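# Hang the shelf towel over the standing rail

## Task

Pick up the towel that lies on the low shelf and drape it across the rail so that a substantial portion hangs down on both sides. The rail must still be upright at the end, and the robot must neither topple nor be left leaning, or the task counts as failed.

## Robot and tools

ROBOT. A LinearBot: a base that can drive forward, sideways and turn in place, with a column about 1.75 m tall. A carriage rides up and down it (lift_m, 0 to 1 m) and holds two identical six-joint arms, each ending in a two-finger gripper. Each arm base sits roughly 0.57 m + lift_m above the floor, and carriage parts hang about 0.15 m lower. A hand reaches up to 0.78 m from its shoulder but only about 0.38 m below its arm base. A hand is about 0.16 m long and 0.1 m wide (0.14 m with fingers open). Parked arm: joints 1 to 6 at 0, 0.05, 0.05, 1.45, 0, 0; with both parked the robot is about 0.95 m wide and 0.7 m long.

CAMERAS (896x504 images). carriage_camera is fixed on the carriage, facing forward and tilted about 20 degrees down. left_wrist_camera and right_wrist_camera sit on the wrists and look out beyond the fingertips.

FRAMES, metres. Base frame: origin on the floor below the base centre, x forward, y left, z up. The state reports left_hand and right_hand in this frame: the point between that gripper's pads, plus quat_wxyz; the hand's z axis runs along the fingers and its y axis is the opening direction; (1,0,0,0) means pointing straight up with joints 1, 5, 6 at 0. These readings drift from the truth, more at long reach. base_odometry is in the odometry frame (the base frame at the start); it just integrates wheel rotation, so slip looks like travel; heading in rad, left positive, -3.142 to 3.142.

TOOL move. Every argument is optional. base: an object with exactly one key, an offset relative to where the base last measured itself in the latest reported state: translate_m (forward positive, -2 to 2 m), strafe_m (left positive, -2 to 2 m) or rotate_rad (counter-clockwise/left positive, -6.3 to 6.3 rad). joints: an object keyed by joint name, each value an absolute target. lift_m 0 to 1 m. Per arm (prefix left_ or right_, same ranges): joint1_rad -2.617 to 3.054 (yaw of the whole arm about vertical, 0 forward, positive left); joint2_rad 0 to 3.141 (shoulder; 0 upper arm level pointing back, 1.57 upright, 3.14 level forward); joint3_rad 0 to 3.141 (elbow, 0 folded, 3.14 straight); joint4_rad -1.57 to 1.57 (wrist pitch, 0 in line with forearm, positive lifts fingertips); joint5_rad -1.57 to 1.57 (wrist yaw, positive swings fingertips to the right, opposite to joint1); joint6_rad -2.094 to 2.094 (roll about the finger axis, positive clockwise viewed from the forearm); gripper_m 0 to 0.093 m (pad gap). Joints not named may keep driving toward earlier targets. speeds: optional caps for this action only: translate_m and strafe_m 0.02 to 0.5 m/s, rotate_rad 0.05 to 1.57 rad/s, lift_m 0.08 to 0.25 m/s (the top value is the default). min_time_s 0.1 to 8 s: lower bound on the duration of each arm and gripper motion, giving straighter, gentler paths. cameras: list from carriage_camera, left_wrist_camera, right_wrist_camera, all; omitted or null gives all, [] gives none. An action lasts at most 15 s; a base drive is cut off after 14 s. A move with no action just reports state and images. Unknown keys make a call invalid; out-of-range values get it refused, and a refusal or a stop cancels the remaining move, wait and finished_scene calls in that reply.

Other tools: wait(seconds 0 to 10, cameras) lets time pass with no new command. zoom_image(camera, region [x0,y0,x1,y1] in pixels of that camera's latest full image, origin top-left, at most 504x504) gives a closer view. read_manual(section "licences") only returns licence text. finished_scene(scene 1) ends the task permanently; the result must already hold without the robot.

RESULTS. "pictures" lists the images in order; frames may lag the state slightly. "move" reads done or the worst status. base_status and joint_status words: done (for the base, wheels turned fully, slip possible); off_target (resting short, may still push); contact_stop or time_out (target dropped, holding in place); not_followed (after "joint command not followed": arm targets withheld because arms would nearly touch; gripper still obeys); limit_stop_at_motor_heat. on_its_own lists uncommanded motion; "held at" is a target, not a reading. motor_effort is percent of maximum, positive toward larger joint values, bracket = peak of last action, noisy and biased. Joint torques in N m; joints 1 to 3 wrap sign beyond ±28. Gripper on a hard part reads up to 0.005 m under its width; shut on nothing reads 0.000 to 0.001. To release, command well above the reading. Lift effort that keeps dropping while lowering means a hand or load rests on something.

CAUTIONS. The simulation keeps running while you think, holding the last command. Tipping risk rises with a high carriage, outstretched or loaded arms, pulling, or sudden stops; only images reveal a lean. Contact stops come late or not at all; the base may coast up to 0.35 m at 0.5 m/s after touching something, so drive slowly near furniture; arms have no contact stop and spring to target once freed. If pressed against something, back off about 0.2 m along the way you came (repeat if needed). Never reverse under a table edge into the column. Heading can drift a degree or two after turns or long strafes. Keep the arms from striking or pressing on each other; to untangle, move the withheld arm clear first, the other later. Holding an arm stretched level, or a load, heats motors: at 75 °C a MOTOR HOT line appears, at 100 °C the arm goes limp for 30 to 60 s (OVER-TEMPERATURE FAULT), dropping what it holds; park arms to cool. Avoid drops, slams, hard hits, hard pushes, knocking the rail over, and wheels lifting.

Each tool is called by a JSON object that holds its "api" and its "payload", one argument or row to a line.

## Session

{"api": "move", "payload": {

}}

Scene clock: 0.00 s.
Joint torques (N m): no reading
base_odometry: x=+0.000 y=+0.000 heading=+0.000
base_status: not commanded
joint_positions: lift_m=+0.300 left_joint1_rad=-0.008 left_joint2_rad=+0.038 left_joint3_rad=+0.056 left_joint4_rad=+1.461 left_joint5_rad=+0.046 left_joint6_rad=+0.033 left_gripper_m=+0.094 right_joint1_rad=+0.002 right_joint2_rad=+0.049 right_joint3_rad=+0.045 right_joint4_rad=+1.456 right_joint5_rad=-0.001 right_joint6_rad=+0.034 right_gripper_m=+0.094
joint_status: not commanded
motor_effort: lift_m=+23 drive_wheels=-2
left_hand: x=+0.2871 y=+0.3316 z=+1.3237 quat_wxyz=(+0.999, +0.024, +0.045, +0.011) (m; base frame)
right_hand: x=+0.2954 y=-0.3395 z=+1.3207 quat_wxyz=(+0.998, +0.001, +0.060, +0.018) (m; base frame)
pictures: carriage_camera, left_wrist_camera, right_wrist_camera

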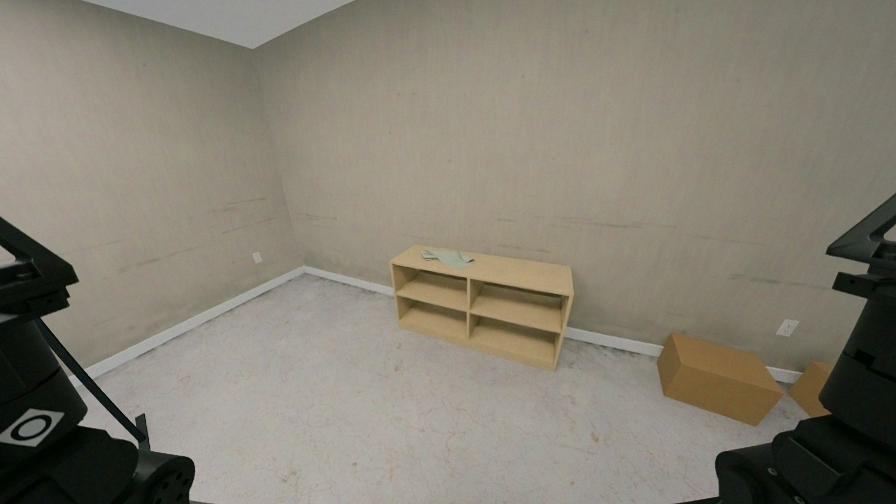

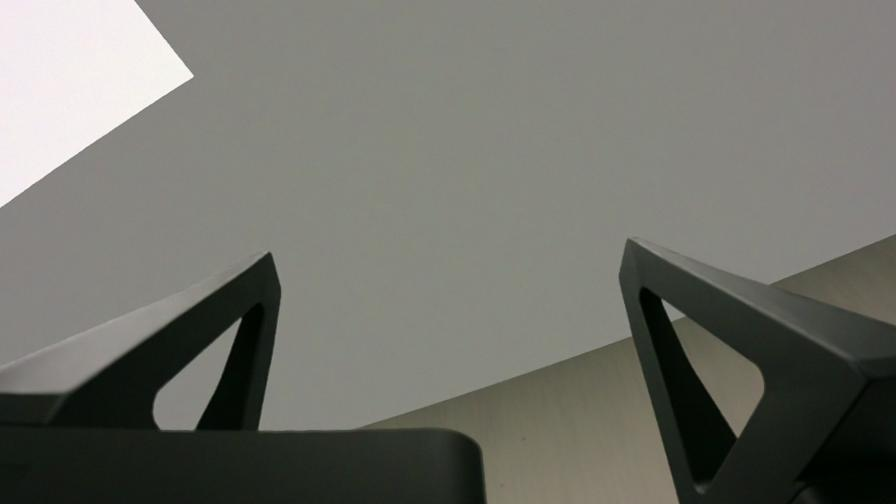

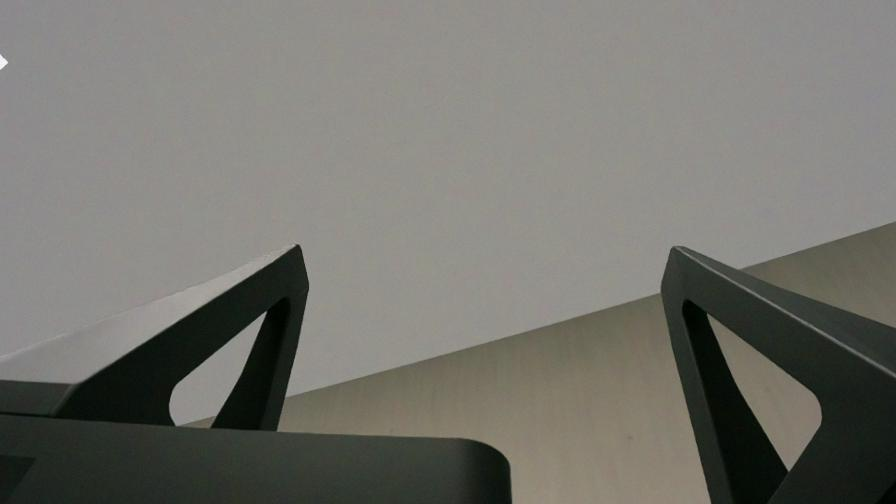

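{"api": "zoom_image", "payload": {
  "camera": "carriage_camera",
  "region": [370, 220, 600, 380]
}}

{"api": "move", "payload": {
  "base": {"rotate_rad": -1.3},
  "cameras": ["carriage_camera"]
}}

Scaled by 2.191 from the camera's 896x504 image, which has a finer 1280x720 frame.

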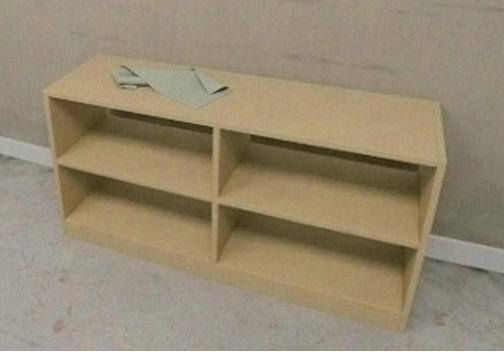

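Scene clock: 5.33 s.
Joint torques (N m): left_arm=[-0.35 4.04 5.83 -0.24 0 -0.1] | right_arm=[-0.16 3.97 6.15 -0.19 0.06 0.06]
move: done
base_odometry: x=+0.000 y=+0.000 heading=-1.300
base_status: done
joint_positions: lift_m=+0.300 left_joint1_rad=-0.008 left_joint2_rad=+0.038 left_joint3_rad=+0.056 left_joint4_rad=+1.461 left_joint5_rad=+0.046 left_joint6_rad=+0.033 left_gripper_m=+0.094 right_joint1_rad=+0.002 right_joint2_rad=+0.049 right_joint3_rad=+0.045 right_joint4_rad=+1.456 right_joint5_rad=-0.001 right_joint6_rad=+0.034 right_gripper_m=+0.094
joint_status: not commanded
motor_effort: lift_m=+23(23) drive_wheels=+7(15)
left_hand: x=+0.2871 y=+0.3316 z=+1.3237 quat_wxyz=(+0.999, +0.024, +0.045, +0.011) (m; base frame)
right_hand: x=+0.2954 y=-0.3395 z=+1.3207 quat_wxyz=(+0.998, +0.001, +0.060, +0.018) (m; base frame)
pictures: carriage_camera

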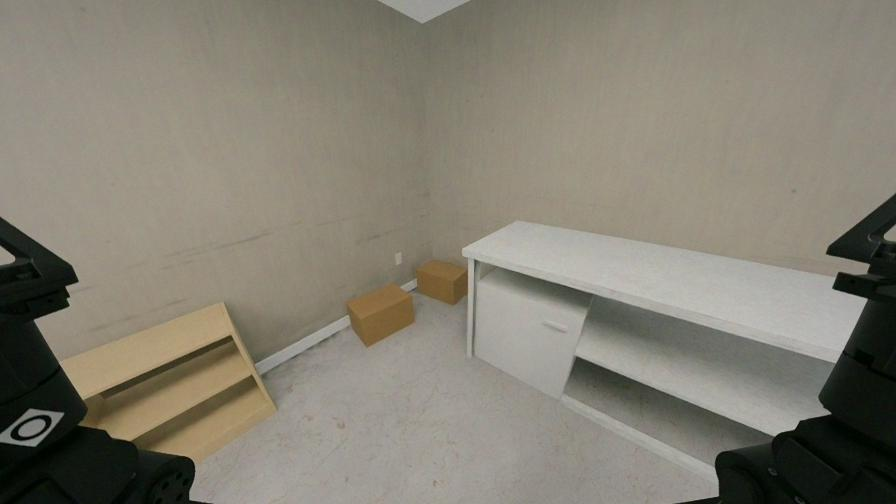

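{"api": "move", "payload": {
  "base": {"rotate_rad": -1.3},
  "cameras": ["carriage_camera"]
}}

{"api": "move", "payload": {
  "base": {"rotate_rad": -1.3},
  "cameras": ["carriage_camera"]
}}

Scene clock: 11.23 s.
Joint torques (N m): left_arm=[-0.27 4.07 5.83 -0.23 -0.01 -0.1] | right_arm=[-0.21 3.99 6.17 -0.19 0.06 0.08]
move: done
base_odometry: x=+0.000 y=+0.000 heading=-2.599
base_status: done
joint_positions: lift_m=+0.300 left_joint1_rad=-0.008 left_joint2_rad=+0.038 left_joint3_rad=+0.056 left_joint4_rad=+1.461 left_joint5_rad=+0.046 left_joint6_rad=+0.033 left_gripper_m=+0.094 right_joint1_rad=+0.002 right_joint2_rad=+0.049 right_joint3_rad=+0.045 right_joint4_rad=+1.456 right_joint5_rad=+0.000 right_joint6_rad=+0.034 right_gripper_m=+0.094
joint_status: not commanded
motor_effort: lift_m=+23(23) drive_wheels=+7(15)
left_hand: x=+0.2871 y=+0.3316 z=+1.3237 quat_wxyz=(+0.999, +0.024, +0.045, +0.011) (m; base frame)
right_hand: x=+0.2954 y=-0.3396 z=+1.3207 quat_wxyz=(+0.998, +0.001, +0.060, +0.018) (m; base frame)
pictures: carriage_camera

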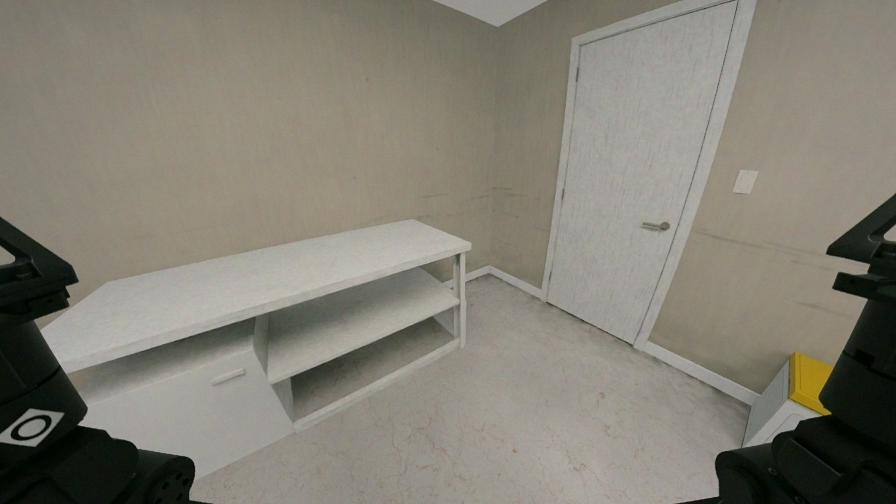

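Scene clock: 14.07 s.
Joint torques (N m): left_arm=[-0.39 3.99 5.76 -0.21 0.01 -0.09] | right_arm=[-0.18 3.95 6.12 -0.17 0.07 0.07]
move: done
base_odometry: x=+0.000 y=+0.000 heading=+2.385
base_status: done
joint_positions: lift_m=+0.300 left_joint1_rad=-0.008 left_joint2_rad=+0.038 left_joint3_rad=+0.056 left_joint4_rad=+1.461 left_joint5_rad=+0.046 left_joint6_rad=+0.033 left_gripper_m=+0.094 right_joint1_rad=+0.002 right_joint2_rad=+0.049 right_joint3_rad=+0.045 right_joint4_rad=+1.456 right_joint5_rad=+0.000 right_joint6_rad=+0.034 right_gripper_m=+0.094
joint_status: not commanded
motor_effort: lift_m=+23(23) drive_wheels=+7(14)
left_hand: x=+0.2872 y=+0.3316 z=+1.3236 quat_wxyz=(+0.999, +0.024, +0.046, +0.011) (m; base frame)
right_hand: x=+0.2954 y=-0.3396 z=+1.3207 quat_wxyz=(+0.998, +0.001, +0.060, +0.018) (m; base frame)
pictures: carriage_camera

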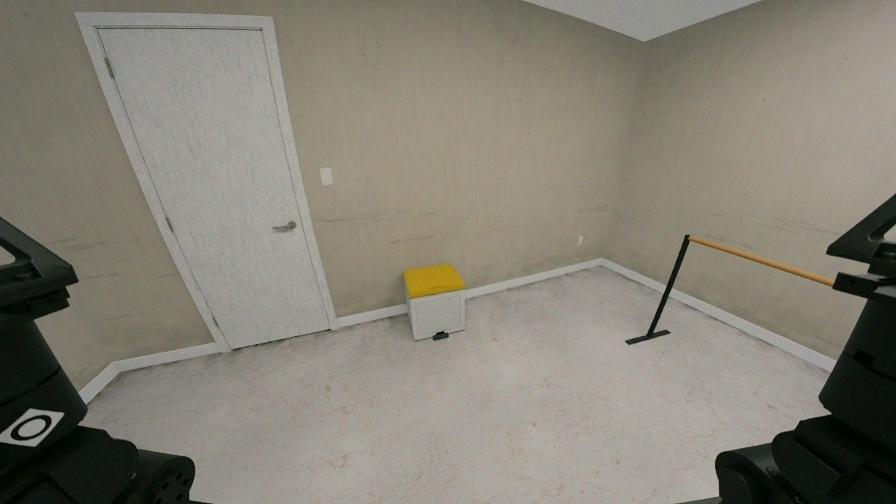

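{"api": "move", "payload": {
  "base": {"rotate_rad": -0.85},
  "cameras": ["carriage_camera"]
}}

{"api": "zoom_image", "payload": {
  "camera": "carriage_camera",
  "region": [200, 180, 700, 450]
}}

Scene clock: 18.87 s.
Joint torques (N m): left_arm=[-0.35 4.08 5.75 -0.22 0.01 -0.07] | right_arm=[-0.23 3.97 6.17 -0.18 0.07 0.06]
move: done
base_odometry: x=+0.000 y=+0.000 heading=+1.535
base_status: done
joint_positions: lift_m=+0.300 left_joint1_rad=-0.008 left_joint2_rad=+0.038 left_joint3_rad=+0.056 left_joint4_rad=+1.461 left_joint5_rad=+0.046 left_joint6_rad=+0.033 left_gripper_m=+0.094 right_joint1_rad=+0.002 right_joint2_rad=+0.049 right_joint3_rad=+0.045 right_joint4_rad=+1.456 right_joint5_rad=+0.000 right_joint6_rad=+0.034 right_gripper_m=+0.094
joint_status: not commanded
motor_effort: lift_m=+23(23) drive_wheels=+7(15)
left_hand: x=+0.2872 y=+0.3316 z=+1.3236 quat_wxyz=(+0.999, +0.024, +0.046, +0.011) (m; base frame)
right_hand: x=+0.2954 y=-0.3396 z=+1.3207 quat_wxyz=(+0.998, +0.001, +0.060, +0.018) (m; base frame)
pictures: carriage_camera

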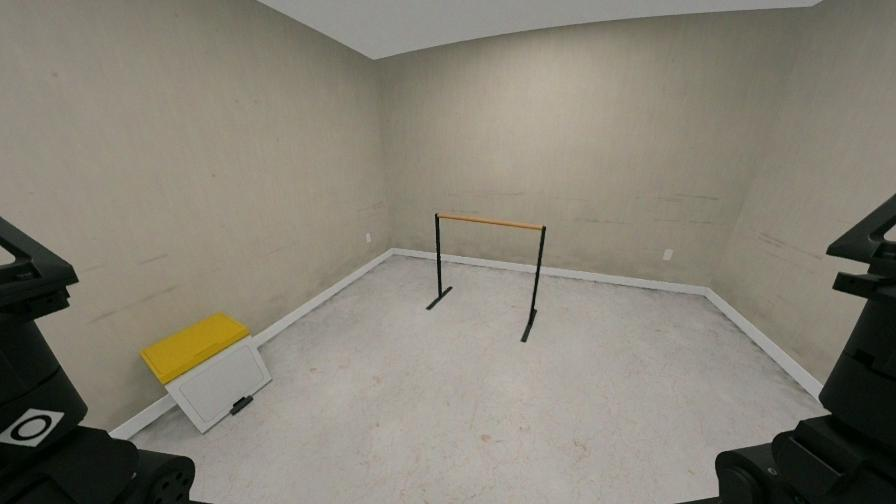

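Scaled by 1.008 from the camera's 896x504 image, which has a finer 1280x720 frame.

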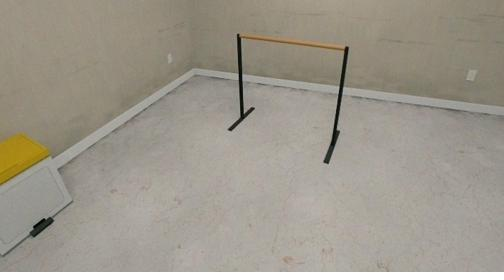

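{"api": "move", "payload": {
  "base": {"rotate_rad": -1.95},
  "joints": {"lift_m": 0.5},
  "cameras": []
}}

{"api": "move", "payload": {
  "base": {"strafe_m": 0.70},
  "cameras": []
}}

{"api": "move", "payload": {
  "base": {"translate_m": 0.75},
  "cameras": ["carriage_camera"]
}}

{"api": "zoom_image", "payload": {
  "camera": "carriage_camera",
  "region": [300, 200, 600, 400]
}}

Scene clock: 47.00 s.
Joint torques (N m): left_arm=[-0.29 4.03 5.78 -0.22 -0.02 -0.07] | right_arm=[-0.23 3.96 6.15 -0.17 0.05 0.08]
move: done
base_odometry: x=+0.000 y=+0.000 heading=-0.415
base_status: done
joint_positions: lift_m=+0.500 left_joint1_rad=-0.008 left_joint2_rad=+0.038 left_joint3_rad=+0.056 left_joint4_rad=+1.460 left_joint5_rad=+0.046 left_joint6_rad=+0.033 left_gripper_m=+0.094 right_joint1_rad=+0.002 right_joint2_rad=+0.049 right_joint3_rad=+0.045 right_joint4_rad=+1.455 right_joint5_rad=+0.000 right_joint6_rad=+0.034 right_gripper_m=+0.094
joint_status: all done
motor_effort: lift_m=+25(30) drive_wheels=+7(15)
left_hand: x=+0.2874 y=+0.3316 z=+1.5234 quat_wxyz=(+0.999, +0.024, +0.046, +0.011) (m; base frame)
right_hand: x=+0.2955 y=-0.3396 z=+1.5204 quat_wxyz=(+0.998, +0.001, +0.060, +0.018) (m; base frame)
pictures: none
No camera images: "cameras" was empty.

Scene clock: 50.63 s.
Joint torques (N m): left_arm=[-0.21 4.03 5.82 -0.22 -0.01 -0.07] | right_arm=[0.01 4.1 6.16 -0.19 0.07 0.06]
move: done
base_odometry: x=+0.283 y=+0.640 heading=-0.416
base_status: done
joint_positions: lift_m=+0.500 left_joint1_rad=-0.009 left_joint2_rad=+0.038 left_joint3_rad=+0.056 left_joint4_rad=+1.460 left_joint5_rad=+0.046 left_joint6_rad=+0.033 left_gripper_m=+0.094 right_joint1_rad=+0.002 right_joint2_rad=+0.049 right_joint3_rad=+0.045 right_joint4_rad=+1.455 right_joint5_rad=-0.001 right_joint6_rad=+0.034 right_gripper_m=+0.094
joint_status: not commanded
motor_effort: lift_m=+25(25) drive_wheels=-6(17)
left_hand: x=+0.2874 y=+0.3315 z=+1.5234 quat_wxyz=(+0.999, +0.024, +0.046, +0.011) (m; base frame)
right_hand: x=+0.2955 y=-0.3395 z=+1.5204 quat_wxyz=(+0.998, +0.001, +0.060, +0.018) (m; base frame)
pictures: none
No camera images: "cameras" was empty.

Scene clock: 54.37 s.
Joint torques (N m): left_arm=[-0.32 4.1 5.81 -0.23 0 -0.09] | right_arm=[-0.24 4.03 6.01 -0.16 0.07 0.06]
move: done
base_odometry: x=+0.969 y=+0.338 heading=-0.415
base_status: done
joint_positions: lift_m=+0.500 left_joint1_rad=-0.009 left_joint2_rad=+0.038 left_joint3_rad=+0.056 left_joint4_rad=+1.460 left_joint5_rad=+0.046 left_joint6_rad=+0.033 left_gripper_m=+0.094 right_joint1_rad=+0.002 right_joint2_rad=+0.049 right_joint3_rad=+0.045 right_joint4_rad=+1.455 right_joint5_rad=-0.001 right_joint6_rad=+0.034 right_gripper_m=+0.094
joint_status: not commanded
motor_effort: lift_m=+25(25) drive_wheels=-5(15)
left_hand: x=+0.2874 y=+0.3315 z=+1.5234 quat_wxyz=(+0.999, +0.024, +0.046, +0.011) (m; base frame)
right_hand: x=+0.2955 y=-0.3395 z=+1.5204 quat_wxyz=(+0.998, +0.001, +0.060, +0.018) (m; base frame)
pictures: carriage_camera
camera_calibration:
carriage_camera: T_world_to_cam=[[-0.00559344, -0.999683, -0.0245389, 0.0387153], [-0.377647, 0.0248338, -0.925616, 1.4735], [0.925933, 0.00408966, -0.377667, 0.382641], [0, 0, 0, 1]] pos_world=[0.202381, 0.000545588, 1.50936]

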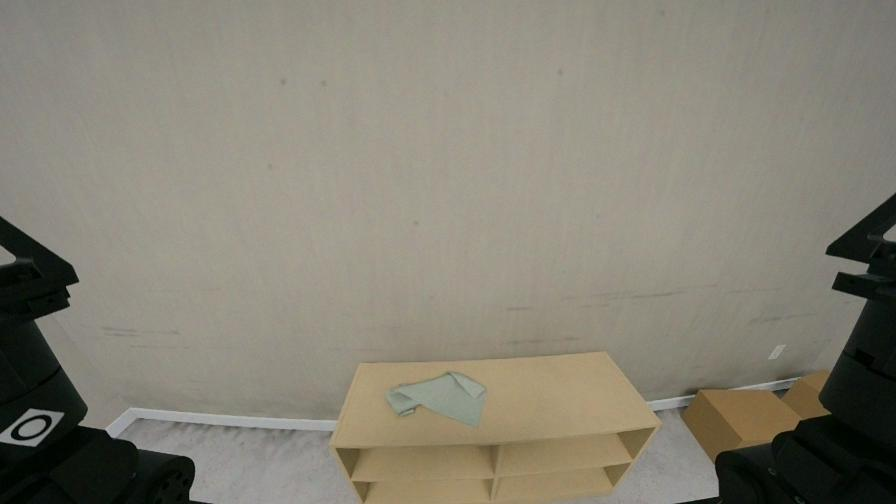

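Scaled by 1.680 from the camera's 896x504 image, which has a finer 1280x720 frame.

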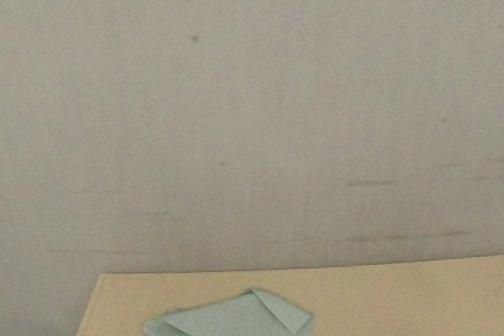

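{"api": "zoom_image", "payload": {
  "camera": "carriage_camera",
  "region": [370, 350, 510, 440]
}}

Scaled by 3.600 from the camera's 896x504 image, which has a finer 1280x720 frame.

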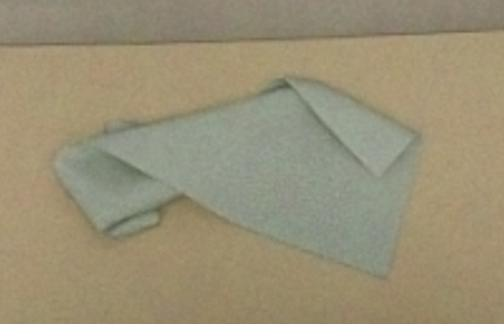

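{"api": "move", "payload": {
  "base": {"translate_m": 0.12},
  "joints": {"right_joint1_rad": 0.637, "right_joint2_rad": 2.706, "right_joint3_rad": 1.506, "right_joint4_rad": -0.2, "right_joint5_rad": 0, "right_joint6_rad": 0, "right_gripper_m": 0.07},
  "min_time_s": 2.5
}}

Scene clock: 85.90 s.
Joint torques (N m): left_arm=[-0.31 3.99 5.82 -0.22 0.01 -0.1] | right_arm=[0.34 -12.27 5.7 0.54 0.07 -0.06]
move: done
base_odometry: x=+1.079 y=+0.290 heading=-0.414
base_status: done
joint_positions: lift_m=+0.500 left_joint1_rad=-0.009 left_joint2_rad=+0.038 left_joint3_rad=+0.056 left_joint4_rad=+1.460 left_joint5_rad=+0.046 left_joint6_rad=+0.033 left_gripper_m=+0.094 right_joint1_rad=+0.632 right_joint2_rad=+2.668 right_joint3_rad=+1.498 right_joint4_rad=-0.180 right_joint5_rad=+0.001 right_joint6_rad=+0.010 right_gripper_m=+0.070
joint_status: all done
motor_effort: lift_m=+25(25) drive_wheels=-5(13)
left_hand: x=+0.2874 y=+0.3315 z=+1.5234 quat_wxyz=(+0.999, +0.024, +0.046, +0.011) (m; base frame)
right_hand: x=+0.6355 y=-0.0686 z=+0.8827 quat_wxyz=(+0.105, -0.304, +0.946, +0.034) (m; base frame)
pictures: carriage_camera, left_wrist_camera, right_wrist_camera
camera_calibration:
carriage_camera: T_world_to_cam=[[-0.00559344, -0.999683, -0.0245389, 0.0387153], [-0.377647, 0.0248338, -0.925616, 1.4735], [0.925933, 0.00408966, -0.377667, 0.382641], [0, 0, 0, 1]] pos_world=[0.202381, 0.000545588, 1.50936]
left_wrist_camera: T_world_to_cam=[[0.0405328, -0.996609, -0.0716103, 0.428837], [0.747885, 0.0777871, -0.659255, 0.767628], [0.66259, -0.0268348, 0.748502, -1.19829], [0, 0, 0, 1]] pos_world=[0.202499, 0.335515, 1.4337]
right_wrist_camera: T_world_to_cam=[[0.573799, -0.816524, -0.0635849, -0.35264], [-0.74223, -0.551264, 0.381055, 0.112039], [-0.346193, -0.171455, -0.922363, 1.15095], [0, 0, 0, 1]] pos_world=[0.683954, -0.0288409, 0.996477]

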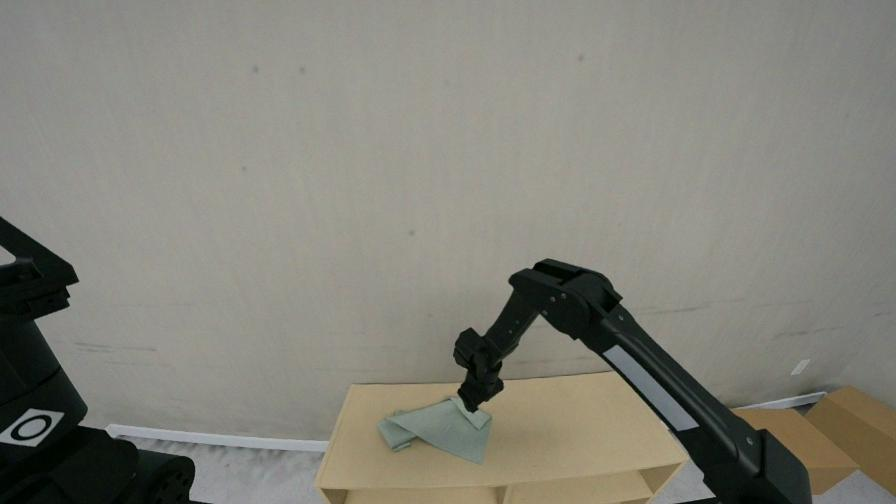

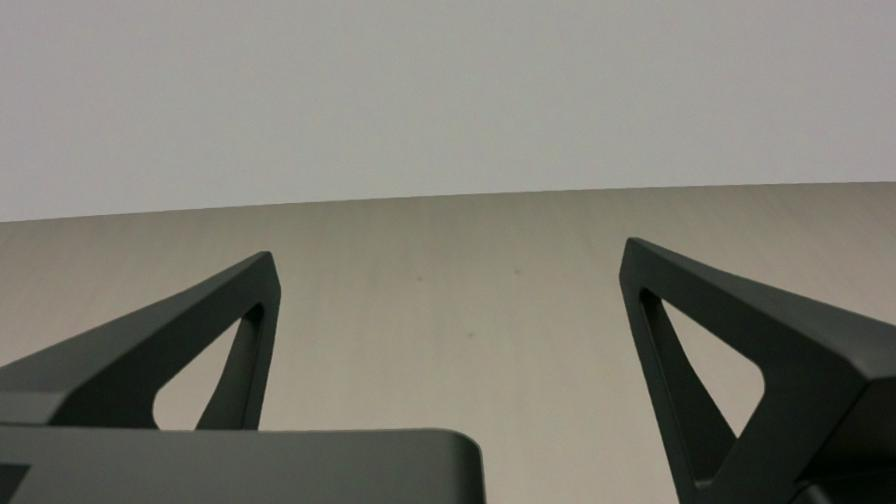

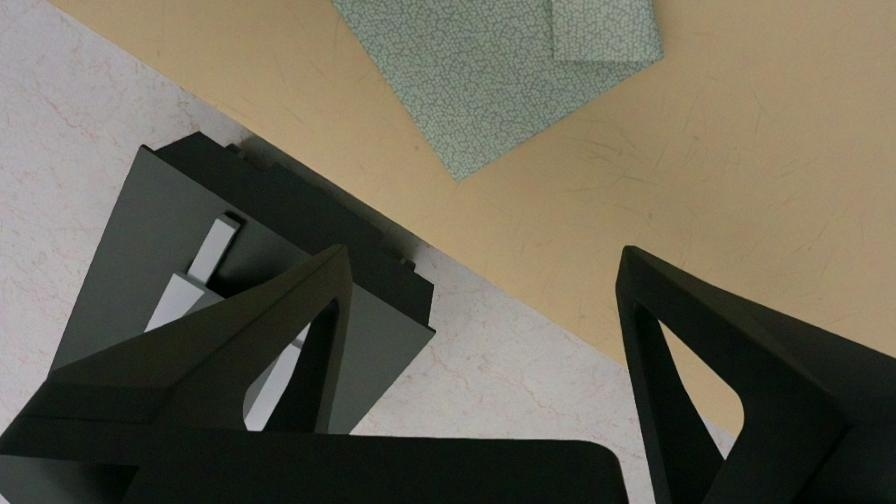

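{"api": "move", "payload": {
  "joints": {"right_joint1_rad": 0.68, "lift_m": 0.27},
  "cameras": ["right_wrist_camera","carriage_camera"]
}}

Scene clock: 93.67 s.
Joint torques (N m): left_arm=[-0.27 4.14 5.78 -0.21 0 -0.09] | right_arm=[-0.47 -13.05 5.01 0.66 0.08 -0.04]
move: done
base_odometry: x=+1.079 y=+0.290 heading=-0.414
base_status: not commanded
joint_positions: lift_m=+0.270 left_joint1_rad=-0.009 left_joint2_rad=+0.038 left_joint3_rad=+0.056 left_joint4_rad=+1.460 left_joint5_rad=+0.046 left_joint6_rad=+0.033 left_gripper_m=+0.094 right_joint1_rad=+0.683 right_joint2_rad=+2.677 right_joint3_rad=+1.504 right_joint4_rad=-0.190 right_joint5_rad=+0.001 right_joint6_rad=+0.010 right_gripper_m=+0.070
joint_status: all done
motor_effort: lift_m=+20(20) drive_wheels=-4(5)
left_hand: x=+0.2874 y=+0.3315 z=+1.2940 quat_wxyz=(+0.999, +0.024, +0.046, +0.011) (m; base frame)
right_hand: x=+0.6195 y=-0.0514 z=+0.6503 quat_wxyz=(+0.098, -0.328, +0.939, +0.035) (m; base frame)
pictures: carriage_camera, right_wrist_camera
camera_calibration:
carriage_camera: T_world_to_cam=[[-0.00559344, -0.999683, -0.0245389, 0.0330865], [-0.377647, 0.0248338, -0.925616, 1.26118], [0.925933, 0.00408966, -0.377667, 0.29601], [0, 0, 0, 1]] pos_world=[0.202381, 0.000545588, 1.27997]
right_wrist_camera: T_world_to_cam=[[0.614734, -0.786229, -0.0628266, -0.368514], [-0.709287, -0.585896, 0.391966, 0.168898], [-0.344985, -0.196393, -0.917832, 0.929064], [0, 0, 0, 1]] pos_world=[0.666848, -0.00831857, 0.76337]

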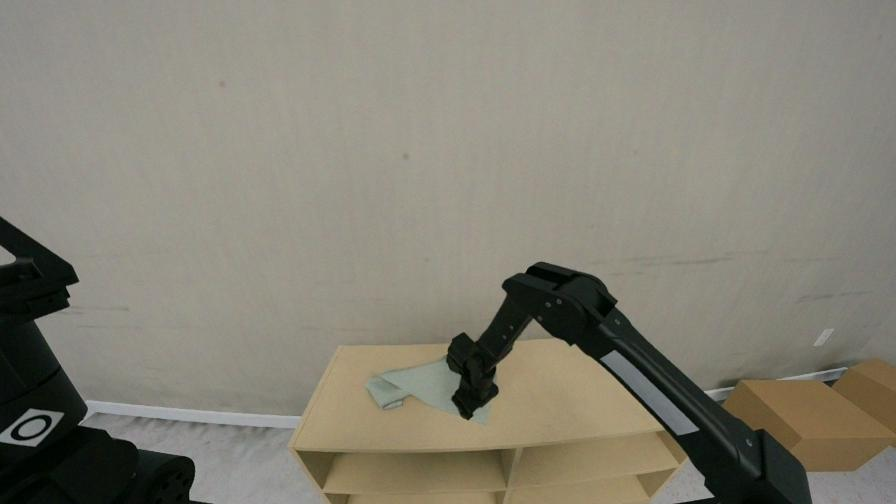

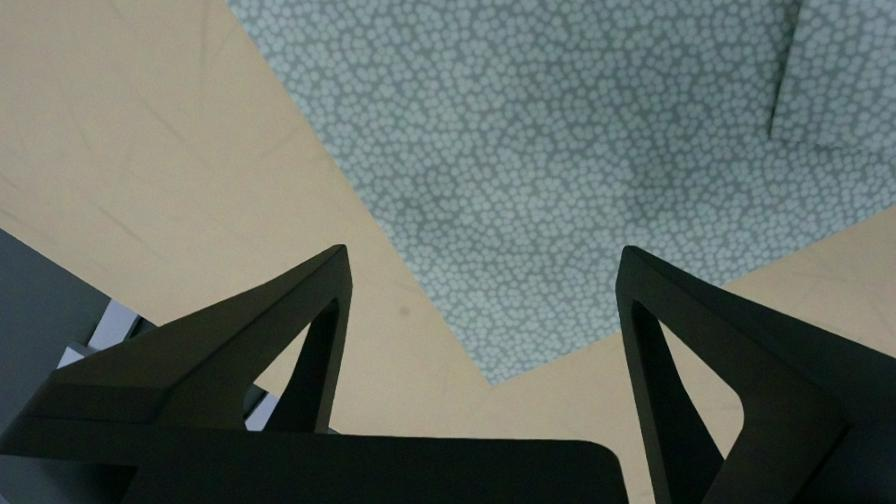

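{"api": "move", "payload": {
  "base": {"translate_m": 0.02},
  "joints": {"lift_m": 0.25},
  "speeds": {"lift_m": 0.08},
  "cameras": []
}}

{"api": "move", "payload": {
  "joints": {"lift_m": 0.24},
  "speeds": {"lift_m": 0.08},
  "cameras": ["right_wrist_camera"]
}}

Scene clock: 102.83 s.
Joint torques (N m): left_arm=[-0.25 4 5.76 -0.23 0.01 -0.1] | right_arm=[-0.99 -12.14 4.82 0.85 0.09 -0.03]
move: done
base_odometry: x=+1.098 y=+0.282 heading=-0.413
base_status: done
joint_positions: lift_m=+0.251 left_joint1_rad=-0.009 left_joint2_rad=+0.038 left_joint3_rad=+0.056 left_joint4_rad=+1.461 left_joint5_rad=+0.046 left_joint6_rad=+0.033 left_gripper_m=+0.094 right_joint1_rad=+0.688 right_joint2_rad=+2.669 right_joint3_rad=+1.508 right_joint4_rad=-0.219 right_joint5_rad=-0.001 right_joint6_rad=+0.009 right_gripper_m=+0.070
joint_status: all done
motor_effort: lift_m=+18(18) drive_wheels=+5(14)
left_hand: x=+0.2871 y=+0.3315 z=+1.2743 quat_wxyz=(+0.999, +0.024, +0.045, +0.011) (m; base frame)
right_hand: x=+0.6155 y=-0.0509 z=+0.6333 quat_wxyz=(+0.090, -0.332, +0.939, +0.033) (m; base frame)
pictures: none
No camera images: "cameras" was empty.

Scene clock: 103.33 s.
Joint torques (N m): left_arm=[-0.21 4.07 5.75 -0.24 -0.02 -0.08] | right_arm=[-1.01 -10.45 4.97 1.15 0.09 -0.04]
move: done
base_odometry: x=+1.098 y=+0.282 heading=-0.413
base_status: not commanded
joint_positions: lift_m=+0.241 left_joint1_rad=-0.009 left_joint2_rad=+0.038 left_joint3_rad=+0.056 left_joint4_rad=+1.461 left_joint5_rad=+0.046 left_joint6_rad=+0.033 left_gripper_m=+0.094 right_joint1_rad=+0.688 right_joint2_rad=+2.646 right_joint3_rad=+1.508 right_joint4_rad=-0.246 right_joint5_rad=+0.000 right_joint6_rad=+0.009 right_gripper_m=+0.070
joint_status: all done
motor_effort: lift_m=+17(17) drive_wheels=+5(5)
left_hand: x=+0.2871 y=+0.3315 z=+1.2645 quat_wxyz=(+0.999, +0.024, +0.045, +0.011) (m; base frame)
right_hand: x=+0.6159 y=-0.0507 z=+0.6318 quat_wxyz=(+0.087, -0.332, +0.939, +0.032) (m; base frame)
pictures: right_wrist_camera
camera_calibration:
right_wrist_camera: T_world_to_cam=[[0.618552, -0.783179, -0.0634348, -0.368743], [-0.698311, -0.584939, 0.412563, 0.154255], [-0.360216, -0.210894, -0.908718, 0.913818], [0, 0, 0, 1]] pos_world=[0.664977, -0.00584339, 0.743372]

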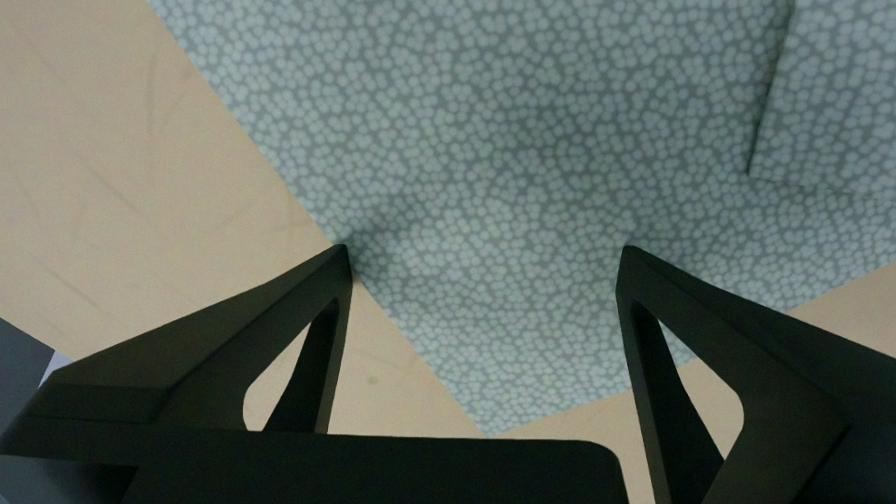

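Contact. Close.

{"api": "move", "payload": {
  "joints": {"right_gripper_m": 0.0},
  "min_time_s": 1.5,
  "cameras": ["right_wrist_camera"]
}}

{"api": "move", "payload": {
  "joints": {"lift_m": 0.32},
  "speeds": {"lift_m": 0.1},
  "cameras": ["carriage_camera","right_wrist_camera"]
}}

Scene clock: 107.63 s.
Joint torques (N m): left_arm=[-0.31 4.04 5.81 -0.21 -0.01 -0.09] | right_arm=[-0.01 -10.43 4.85 0.88 -0.27 -0.01]
move: done
base_odometry: x=+1.098 y=+0.282 heading=-0.413
base_status: not commanded
joint_positions: lift_m=+0.241 left_joint1_rad=-0.009 left_joint2_rad=+0.038 left_joint3_rad=+0.056 left_joint4_rad=+1.461 left_joint5_rad=+0.046 left_joint6_rad=+0.033 left_gripper_m=+0.094 right_joint1_rad=+0.678 right_joint2_rad=+2.646 right_joint3_rad=+1.510 right_joint4_rad=-0.211 right_joint5_rad=+0.030 right_joint6_rad=+0.009 right_gripper_m=+0.004
joint_status: all done
motor_effort: lift_m=+17(17) drive_wheels=+5(5)
left_hand: x=+0.2871 y=+0.3315 z=+1.2645 quat_wxyz=(+0.999, +0.024, +0.045, +0.011) (m; base frame)
right_hand: x=+0.6292 y=-0.0524 z=+0.6340 quat_wxyz=(+0.110, -0.325, +0.939, +0.024) (m; base frame)
pictures: right_wrist_camera
camera_calibration:
right_wrist_camera: T_world_to_cam=[[0.608292, -0.792935, -0.0351503, -0.390104], [-0.726192, -0.573872, 0.37857, 0.201311], [-0.320353, -0.204755, -0.924905, 0.905759], [0, 0, 0, 1]] pos_world=[0.673651, -0.00834145, 0.747819]

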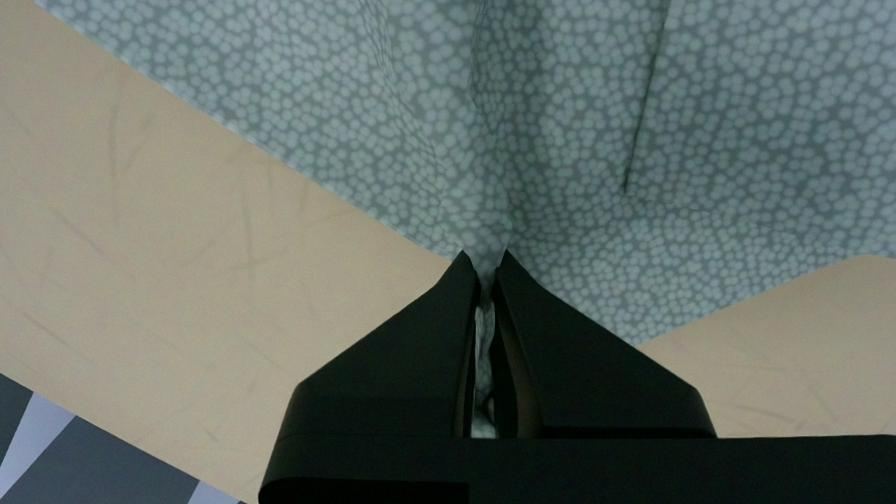

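Scene clock: 108.80 s.
Joint torques (N m): left_arm=[-0.14 3.99 5.81 -0.23 -0.01 -0.1] | right_arm=[-0.05 -12.07 4.67 0.76 0 -0.03]
move: done
base_odometry: x=+1.098 y=+0.282 heading=-0.413
base_status: not commanded
joint_positions: lift_m=+0.320 left_joint1_rad=-0.009 left_joint2_rad=+0.038 left_joint3_rad=+0.056 left_joint4_rad=+1.461 left_joint5_rad=+0.046 left_joint6_rad=+0.033 left_gripper_m=+0.094 right_joint1_rad=+0.678 right_joint2_rad=+2.666 right_joint3_rad=+1.510 right_joint4_rad=-0.201 right_joint5_rad=+0.007 right_joint6_rad=+0.009 right_gripper_m=+0.003
joint_status: all done
motor_effort: lift_m=+24(29) drive_wheels=+5(5)
left_hand: x=+0.2871 y=+0.3315 z=+1.3436 quat_wxyz=(+0.999, +0.024, +0.045, +0.011) (m; base frame)
right_hand: x=+0.6237 y=-0.0516 z=+0.7050 quat_wxyz=(+0.101, -0.326, +0.939, +0.033) (m; base frame)
pictures: carriage_camera, right_wrist_camera
camera_calibration:
carriage_camera: T_world_to_cam=[[-0.00559344, -0.999683, -0.0245389, 0.0343003], [-0.377647, 0.0248338, -0.925616, 1.30696], [0.925933, 0.00408966, -0.377667, 0.314691], [0, 0, 0, 1]] pos_world=[0.202381, 0.000545588, 1.32944]
right_wrist_camera: T_world_to_cam=[[0.611273, -0.789318, -0.0576305, -0.369528], [-0.714975, -0.581987, 0.387431, 0.157273], [-0.339347, -0.195622, -0.920096, 0.978775], [0, 0, 0, 1]] pos_world=[0.670473, -0.00867454, 0.818338]

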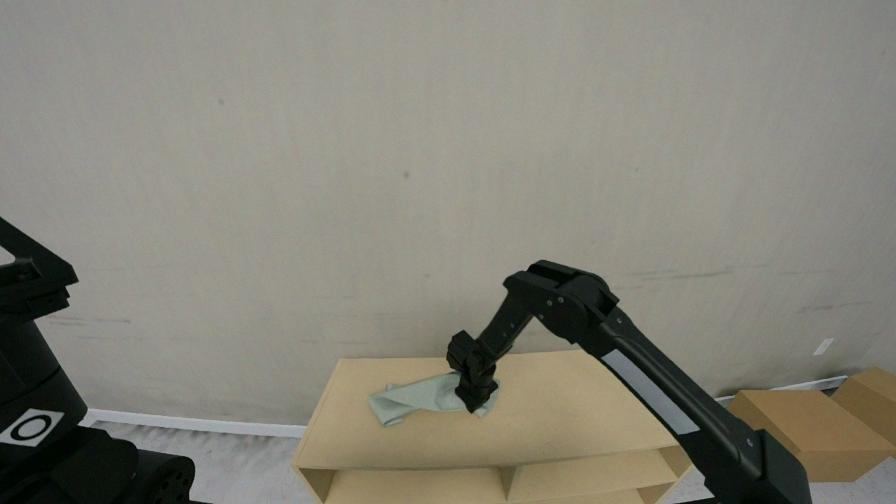

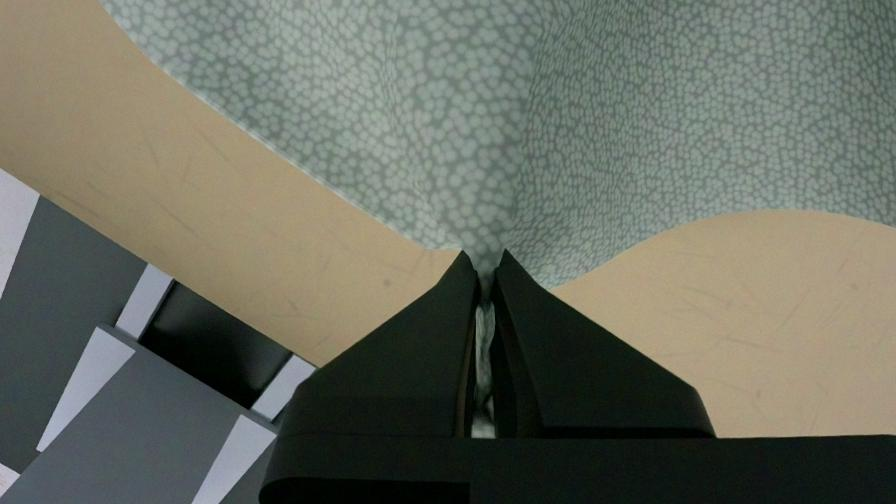

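{"api": "move", "payload": {
  "joints": {"lift_m": 0.8},
  "speeds": {"lift_m": 0.15},
  "cameras": ["carriage_camera"]
}}

{"api": "zoom_image", "payload": {
  "camera": "carriage_camera",
  "region": [340, 230, 640, 504]
}}

Scene clock: 115.17 s.
Joint torques (N m): left_arm=[-0.27 4.07 5.83 -0.22 -0.02 -0.09] | right_arm=[-0.02 -12.79 4.59 0.71 0.02 -0.04]
move: done
base_odometry: x=+1.098 y=+0.282 heading=-0.413
base_status: not commanded
joint_positions: lift_m=+0.800 left_joint1_rad=-0.009 left_joint2_rad=+0.038 left_joint3_rad=+0.056 left_joint4_rad=+1.461 left_joint5_rad=+0.046 left_joint6_rad=+0.033 left_gripper_m=+0.094 right_joint1_rad=+0.678 right_joint2_rad=+2.675 right_joint3_rad=+1.510 right_joint4_rad=-0.199 right_joint5_rad=+0.005 right_joint6_rad=+0.009 right_gripper_m=+0.003
joint_status: all done
motor_effort: lift_m=+25(30) drive_wheels=+5(5)
left_hand: x=+0.2871 y=+0.3315 z=+1.8235 quat_wxyz=(+0.999, +0.024, +0.045, +0.011) (m; base frame)
right_hand: x=+0.6216 y=-0.0530 z=+1.1808 quat_wxyz=(+0.098, -0.326, +0.940, +0.032) (m; base frame)
pictures: carriage_camera
camera_calibration:
carriage_camera: T_world_to_cam=[[-0.00559344, -0.999683, -0.0245389, 0.0460769], [-0.377647, 0.0248338, -0.925616, 1.75118], [0.925933, 0.00408966, -0.377667, 0.495939], [0, 0, 0, 1]] pos_world=[0.202381, 0.000545588, 1.80935]

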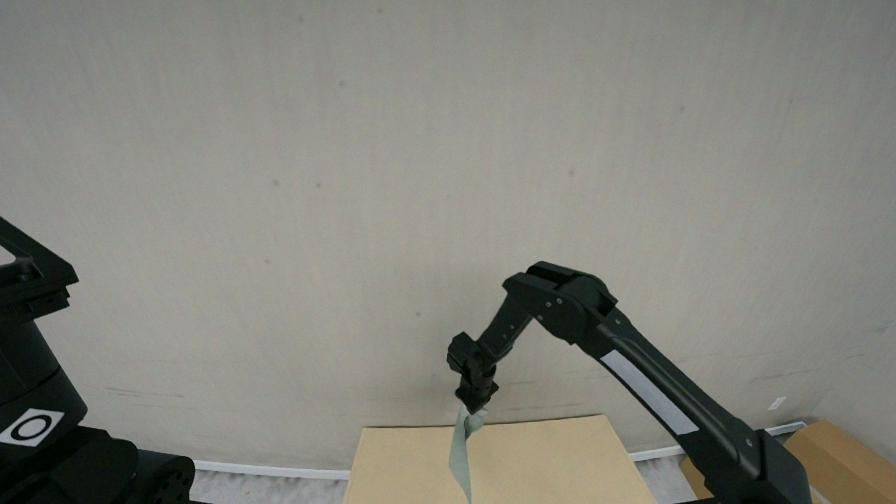

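Scaled by 1.680 from the camera's 896x504 image, which has a finer 1280x720 frame.

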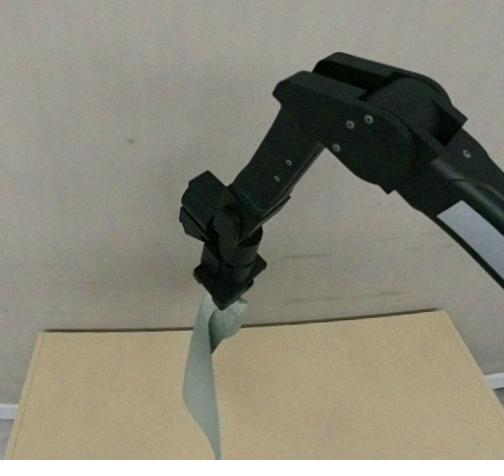

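{"api": "move", "payload": {
  "base": {"translate_m": -0.5},
  "speeds": {"translate_m": 0.25},
  "cameras": []
}}

{"api": "move", "payload": {
  "base": {"rotate_rad": 1.407},
  "speeds": {"rotate_rad": 0.7},
  "cameras": []
}}

{"api": "move", "payload": {
  "base": {"strafe_m": 1.06},
  "speeds": {"strafe_m": 0.3},
  "cameras": ["carriage_camera","right_wrist_camera"]
}}

{"api": "zoom_image", "payload": {
  "camera": "carriage_camera",
  "region": [250, 230, 700, 504]
}}

Scene clock: 125.27 s.
Joint torques (N m): left_arm=[-0.18 4.04 5.87 -0.22 0 -0.09] | right_arm=[-0.12 -12.93 4.64 0.71 0.02 -0.04]
move: done
base_odometry: x=+0.640 y=+0.483 heading=-0.413
base_status: done
joint_positions: lift_m=+0.800 left_joint1_rad=-0.009 left_joint2_rad=+0.038 left_joint3_rad=+0.056 left_joint4_rad=+1.460 left_joint5_rad=+0.047 left_joint6_rad=+0.033 left_gripper_m=+0.094 right_joint1_rad=+0.680 right_joint2_rad=+2.675 right_joint3_rad=+1.510 right_joint4_rad=-0.199 right_joint5_rad=+0.004 right_joint6_rad=+0.009 right_gripper_m=+0.003
joint_status: not commanded
motor_effort: lift_m=+25(25) drive_wheels=-1(14)
left_hand: x=+0.2874 y=+0.3314 z=+1.8235 quat_wxyz=(+0.999, +0.024, +0.046, +0.011) (m; base frame)
right_hand: x=+0.6210 y=-0.0522 z=+1.1808 quat_wxyz=(+0.098, -0.327, +0.939, +0.033) (m; base frame)
pictures: none
No camera images: "cameras" was empty.

Scene clock: 128.70 s.
Joint torques (N m): left_arm=[-0.24 4.03 5.75 -0.24 -0.02 -0.09] | right_arm=[-0.2 -12.98 4.6 0.72 0.03 -0.03]
move: done
base_odometry: x=+0.640 y=+0.483 heading=+0.993
base_status: done
joint_positions: lift_m=+0.800 left_joint1_rad=-0.009 left_joint2_rad=+0.038 left_joint3_rad=+0.056 left_joint4_rad=+1.460 left_joint5_rad=+0.047 left_joint6_rad=+0.033 left_gripper_m=+0.094 right_joint1_rad=+0.680 right_joint2_rad=+2.675 right_joint3_rad=+1.510 right_joint4_rad=-0.199 right_joint5_rad=+0.004 right_joint6_rad=+0.009 right_gripper_m=+0.003
joint_status: not commanded
motor_effort: lift_m=+25(25) drive_wheels=+8(14)
left_hand: x=+0.2874 y=+0.3314 z=+1.8235 quat_wxyz=(+0.999, +0.024, +0.046, +0.011) (m; base frame)
right_hand: x=+0.6211 y=-0.0525 z=+1.1808 quat_wxyz=(+0.097, -0.327, +0.939, +0.033) (m; base frame)
pictures: none
No camera images: "cameras" was empty.

Scene clock: 133.93 s.
Joint torques (N m): left_arm=[-0.2 3.99 5.78 -0.2 -0.02 -0.07] | right_arm=[-0.28 -12.98 4.62 0.73 0.02 -0.03]
move: done
base_odometry: x=-0.249 y=+1.061 heading=+0.994
base_status: done
joint_positions: lift_m=+0.800 left_joint1_rad=-0.009 left_joint2_rad=+0.038 left_joint3_rad=+0.056 left_joint4_rad=+1.460 left_joint5_rad=+0.047 left_joint6_rad=+0.033 left_gripper_m=+0.094 right_joint1_rad=+0.681 right_joint2_rad=+2.675 right_joint3_rad=+1.510 right_joint4_rad=-0.199 right_joint5_rad=+0.002 right_joint6_rad=+0.009 right_gripper_m=+0.003
joint_status: not commanded
motor_effort: lift_m=+25(25) drive_wheels=-6(17)
left_hand: x=+0.2874 y=+0.3314 z=+1.8235 quat_wxyz=(+0.999, +0.024, +0.046, +0.011) (m; base frame)
right_hand: x=+0.6205 y=-0.0517 z=+1.1808 quat_wxyz=(+0.097, -0.328, +0.939, +0.034) (m; base frame)
pictures: carriage_camera, right_wrist_camera
camera_calibration:
carriage_camera: T_world_to_cam=[[-0.00559344, -0.999683, -0.0245389, 0.0460769], [-0.377647, 0.0248338, -0.925616, 1.75118], [0.925933, 0.00408966, -0.377667, 0.495939], [0, 0, 0, 1]] pos_world=[0.202381, 0.000545588, 1.80935]
right_wrist_camera: T_world_to_cam=[[0.613857, -0.787018, -0.0615021, -0.337129], [-0.709381, -0.584125, 0.394432, -0.0413179], [-0.34635, -0.198496, -0.916865, 1.41583], [0, 0, 0, 1]] pos_world=[0.668012, -0.00842438, 1.29369]

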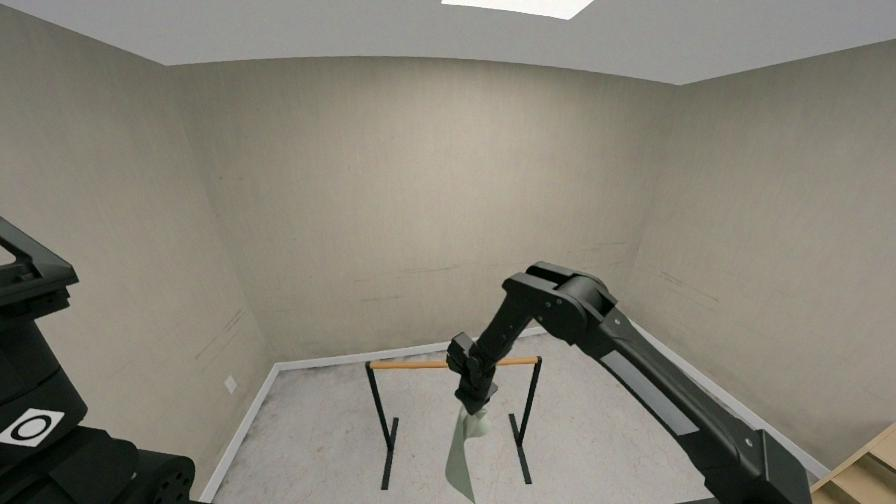

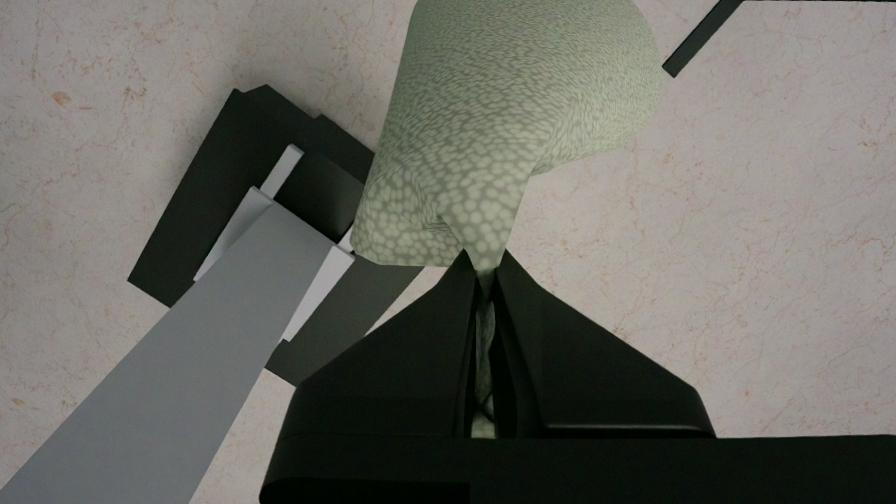

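Scaled by 1.120 from the camera's 896x504 image, which has a finer 1280x720 frame.

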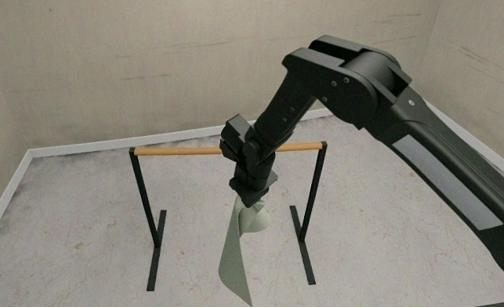

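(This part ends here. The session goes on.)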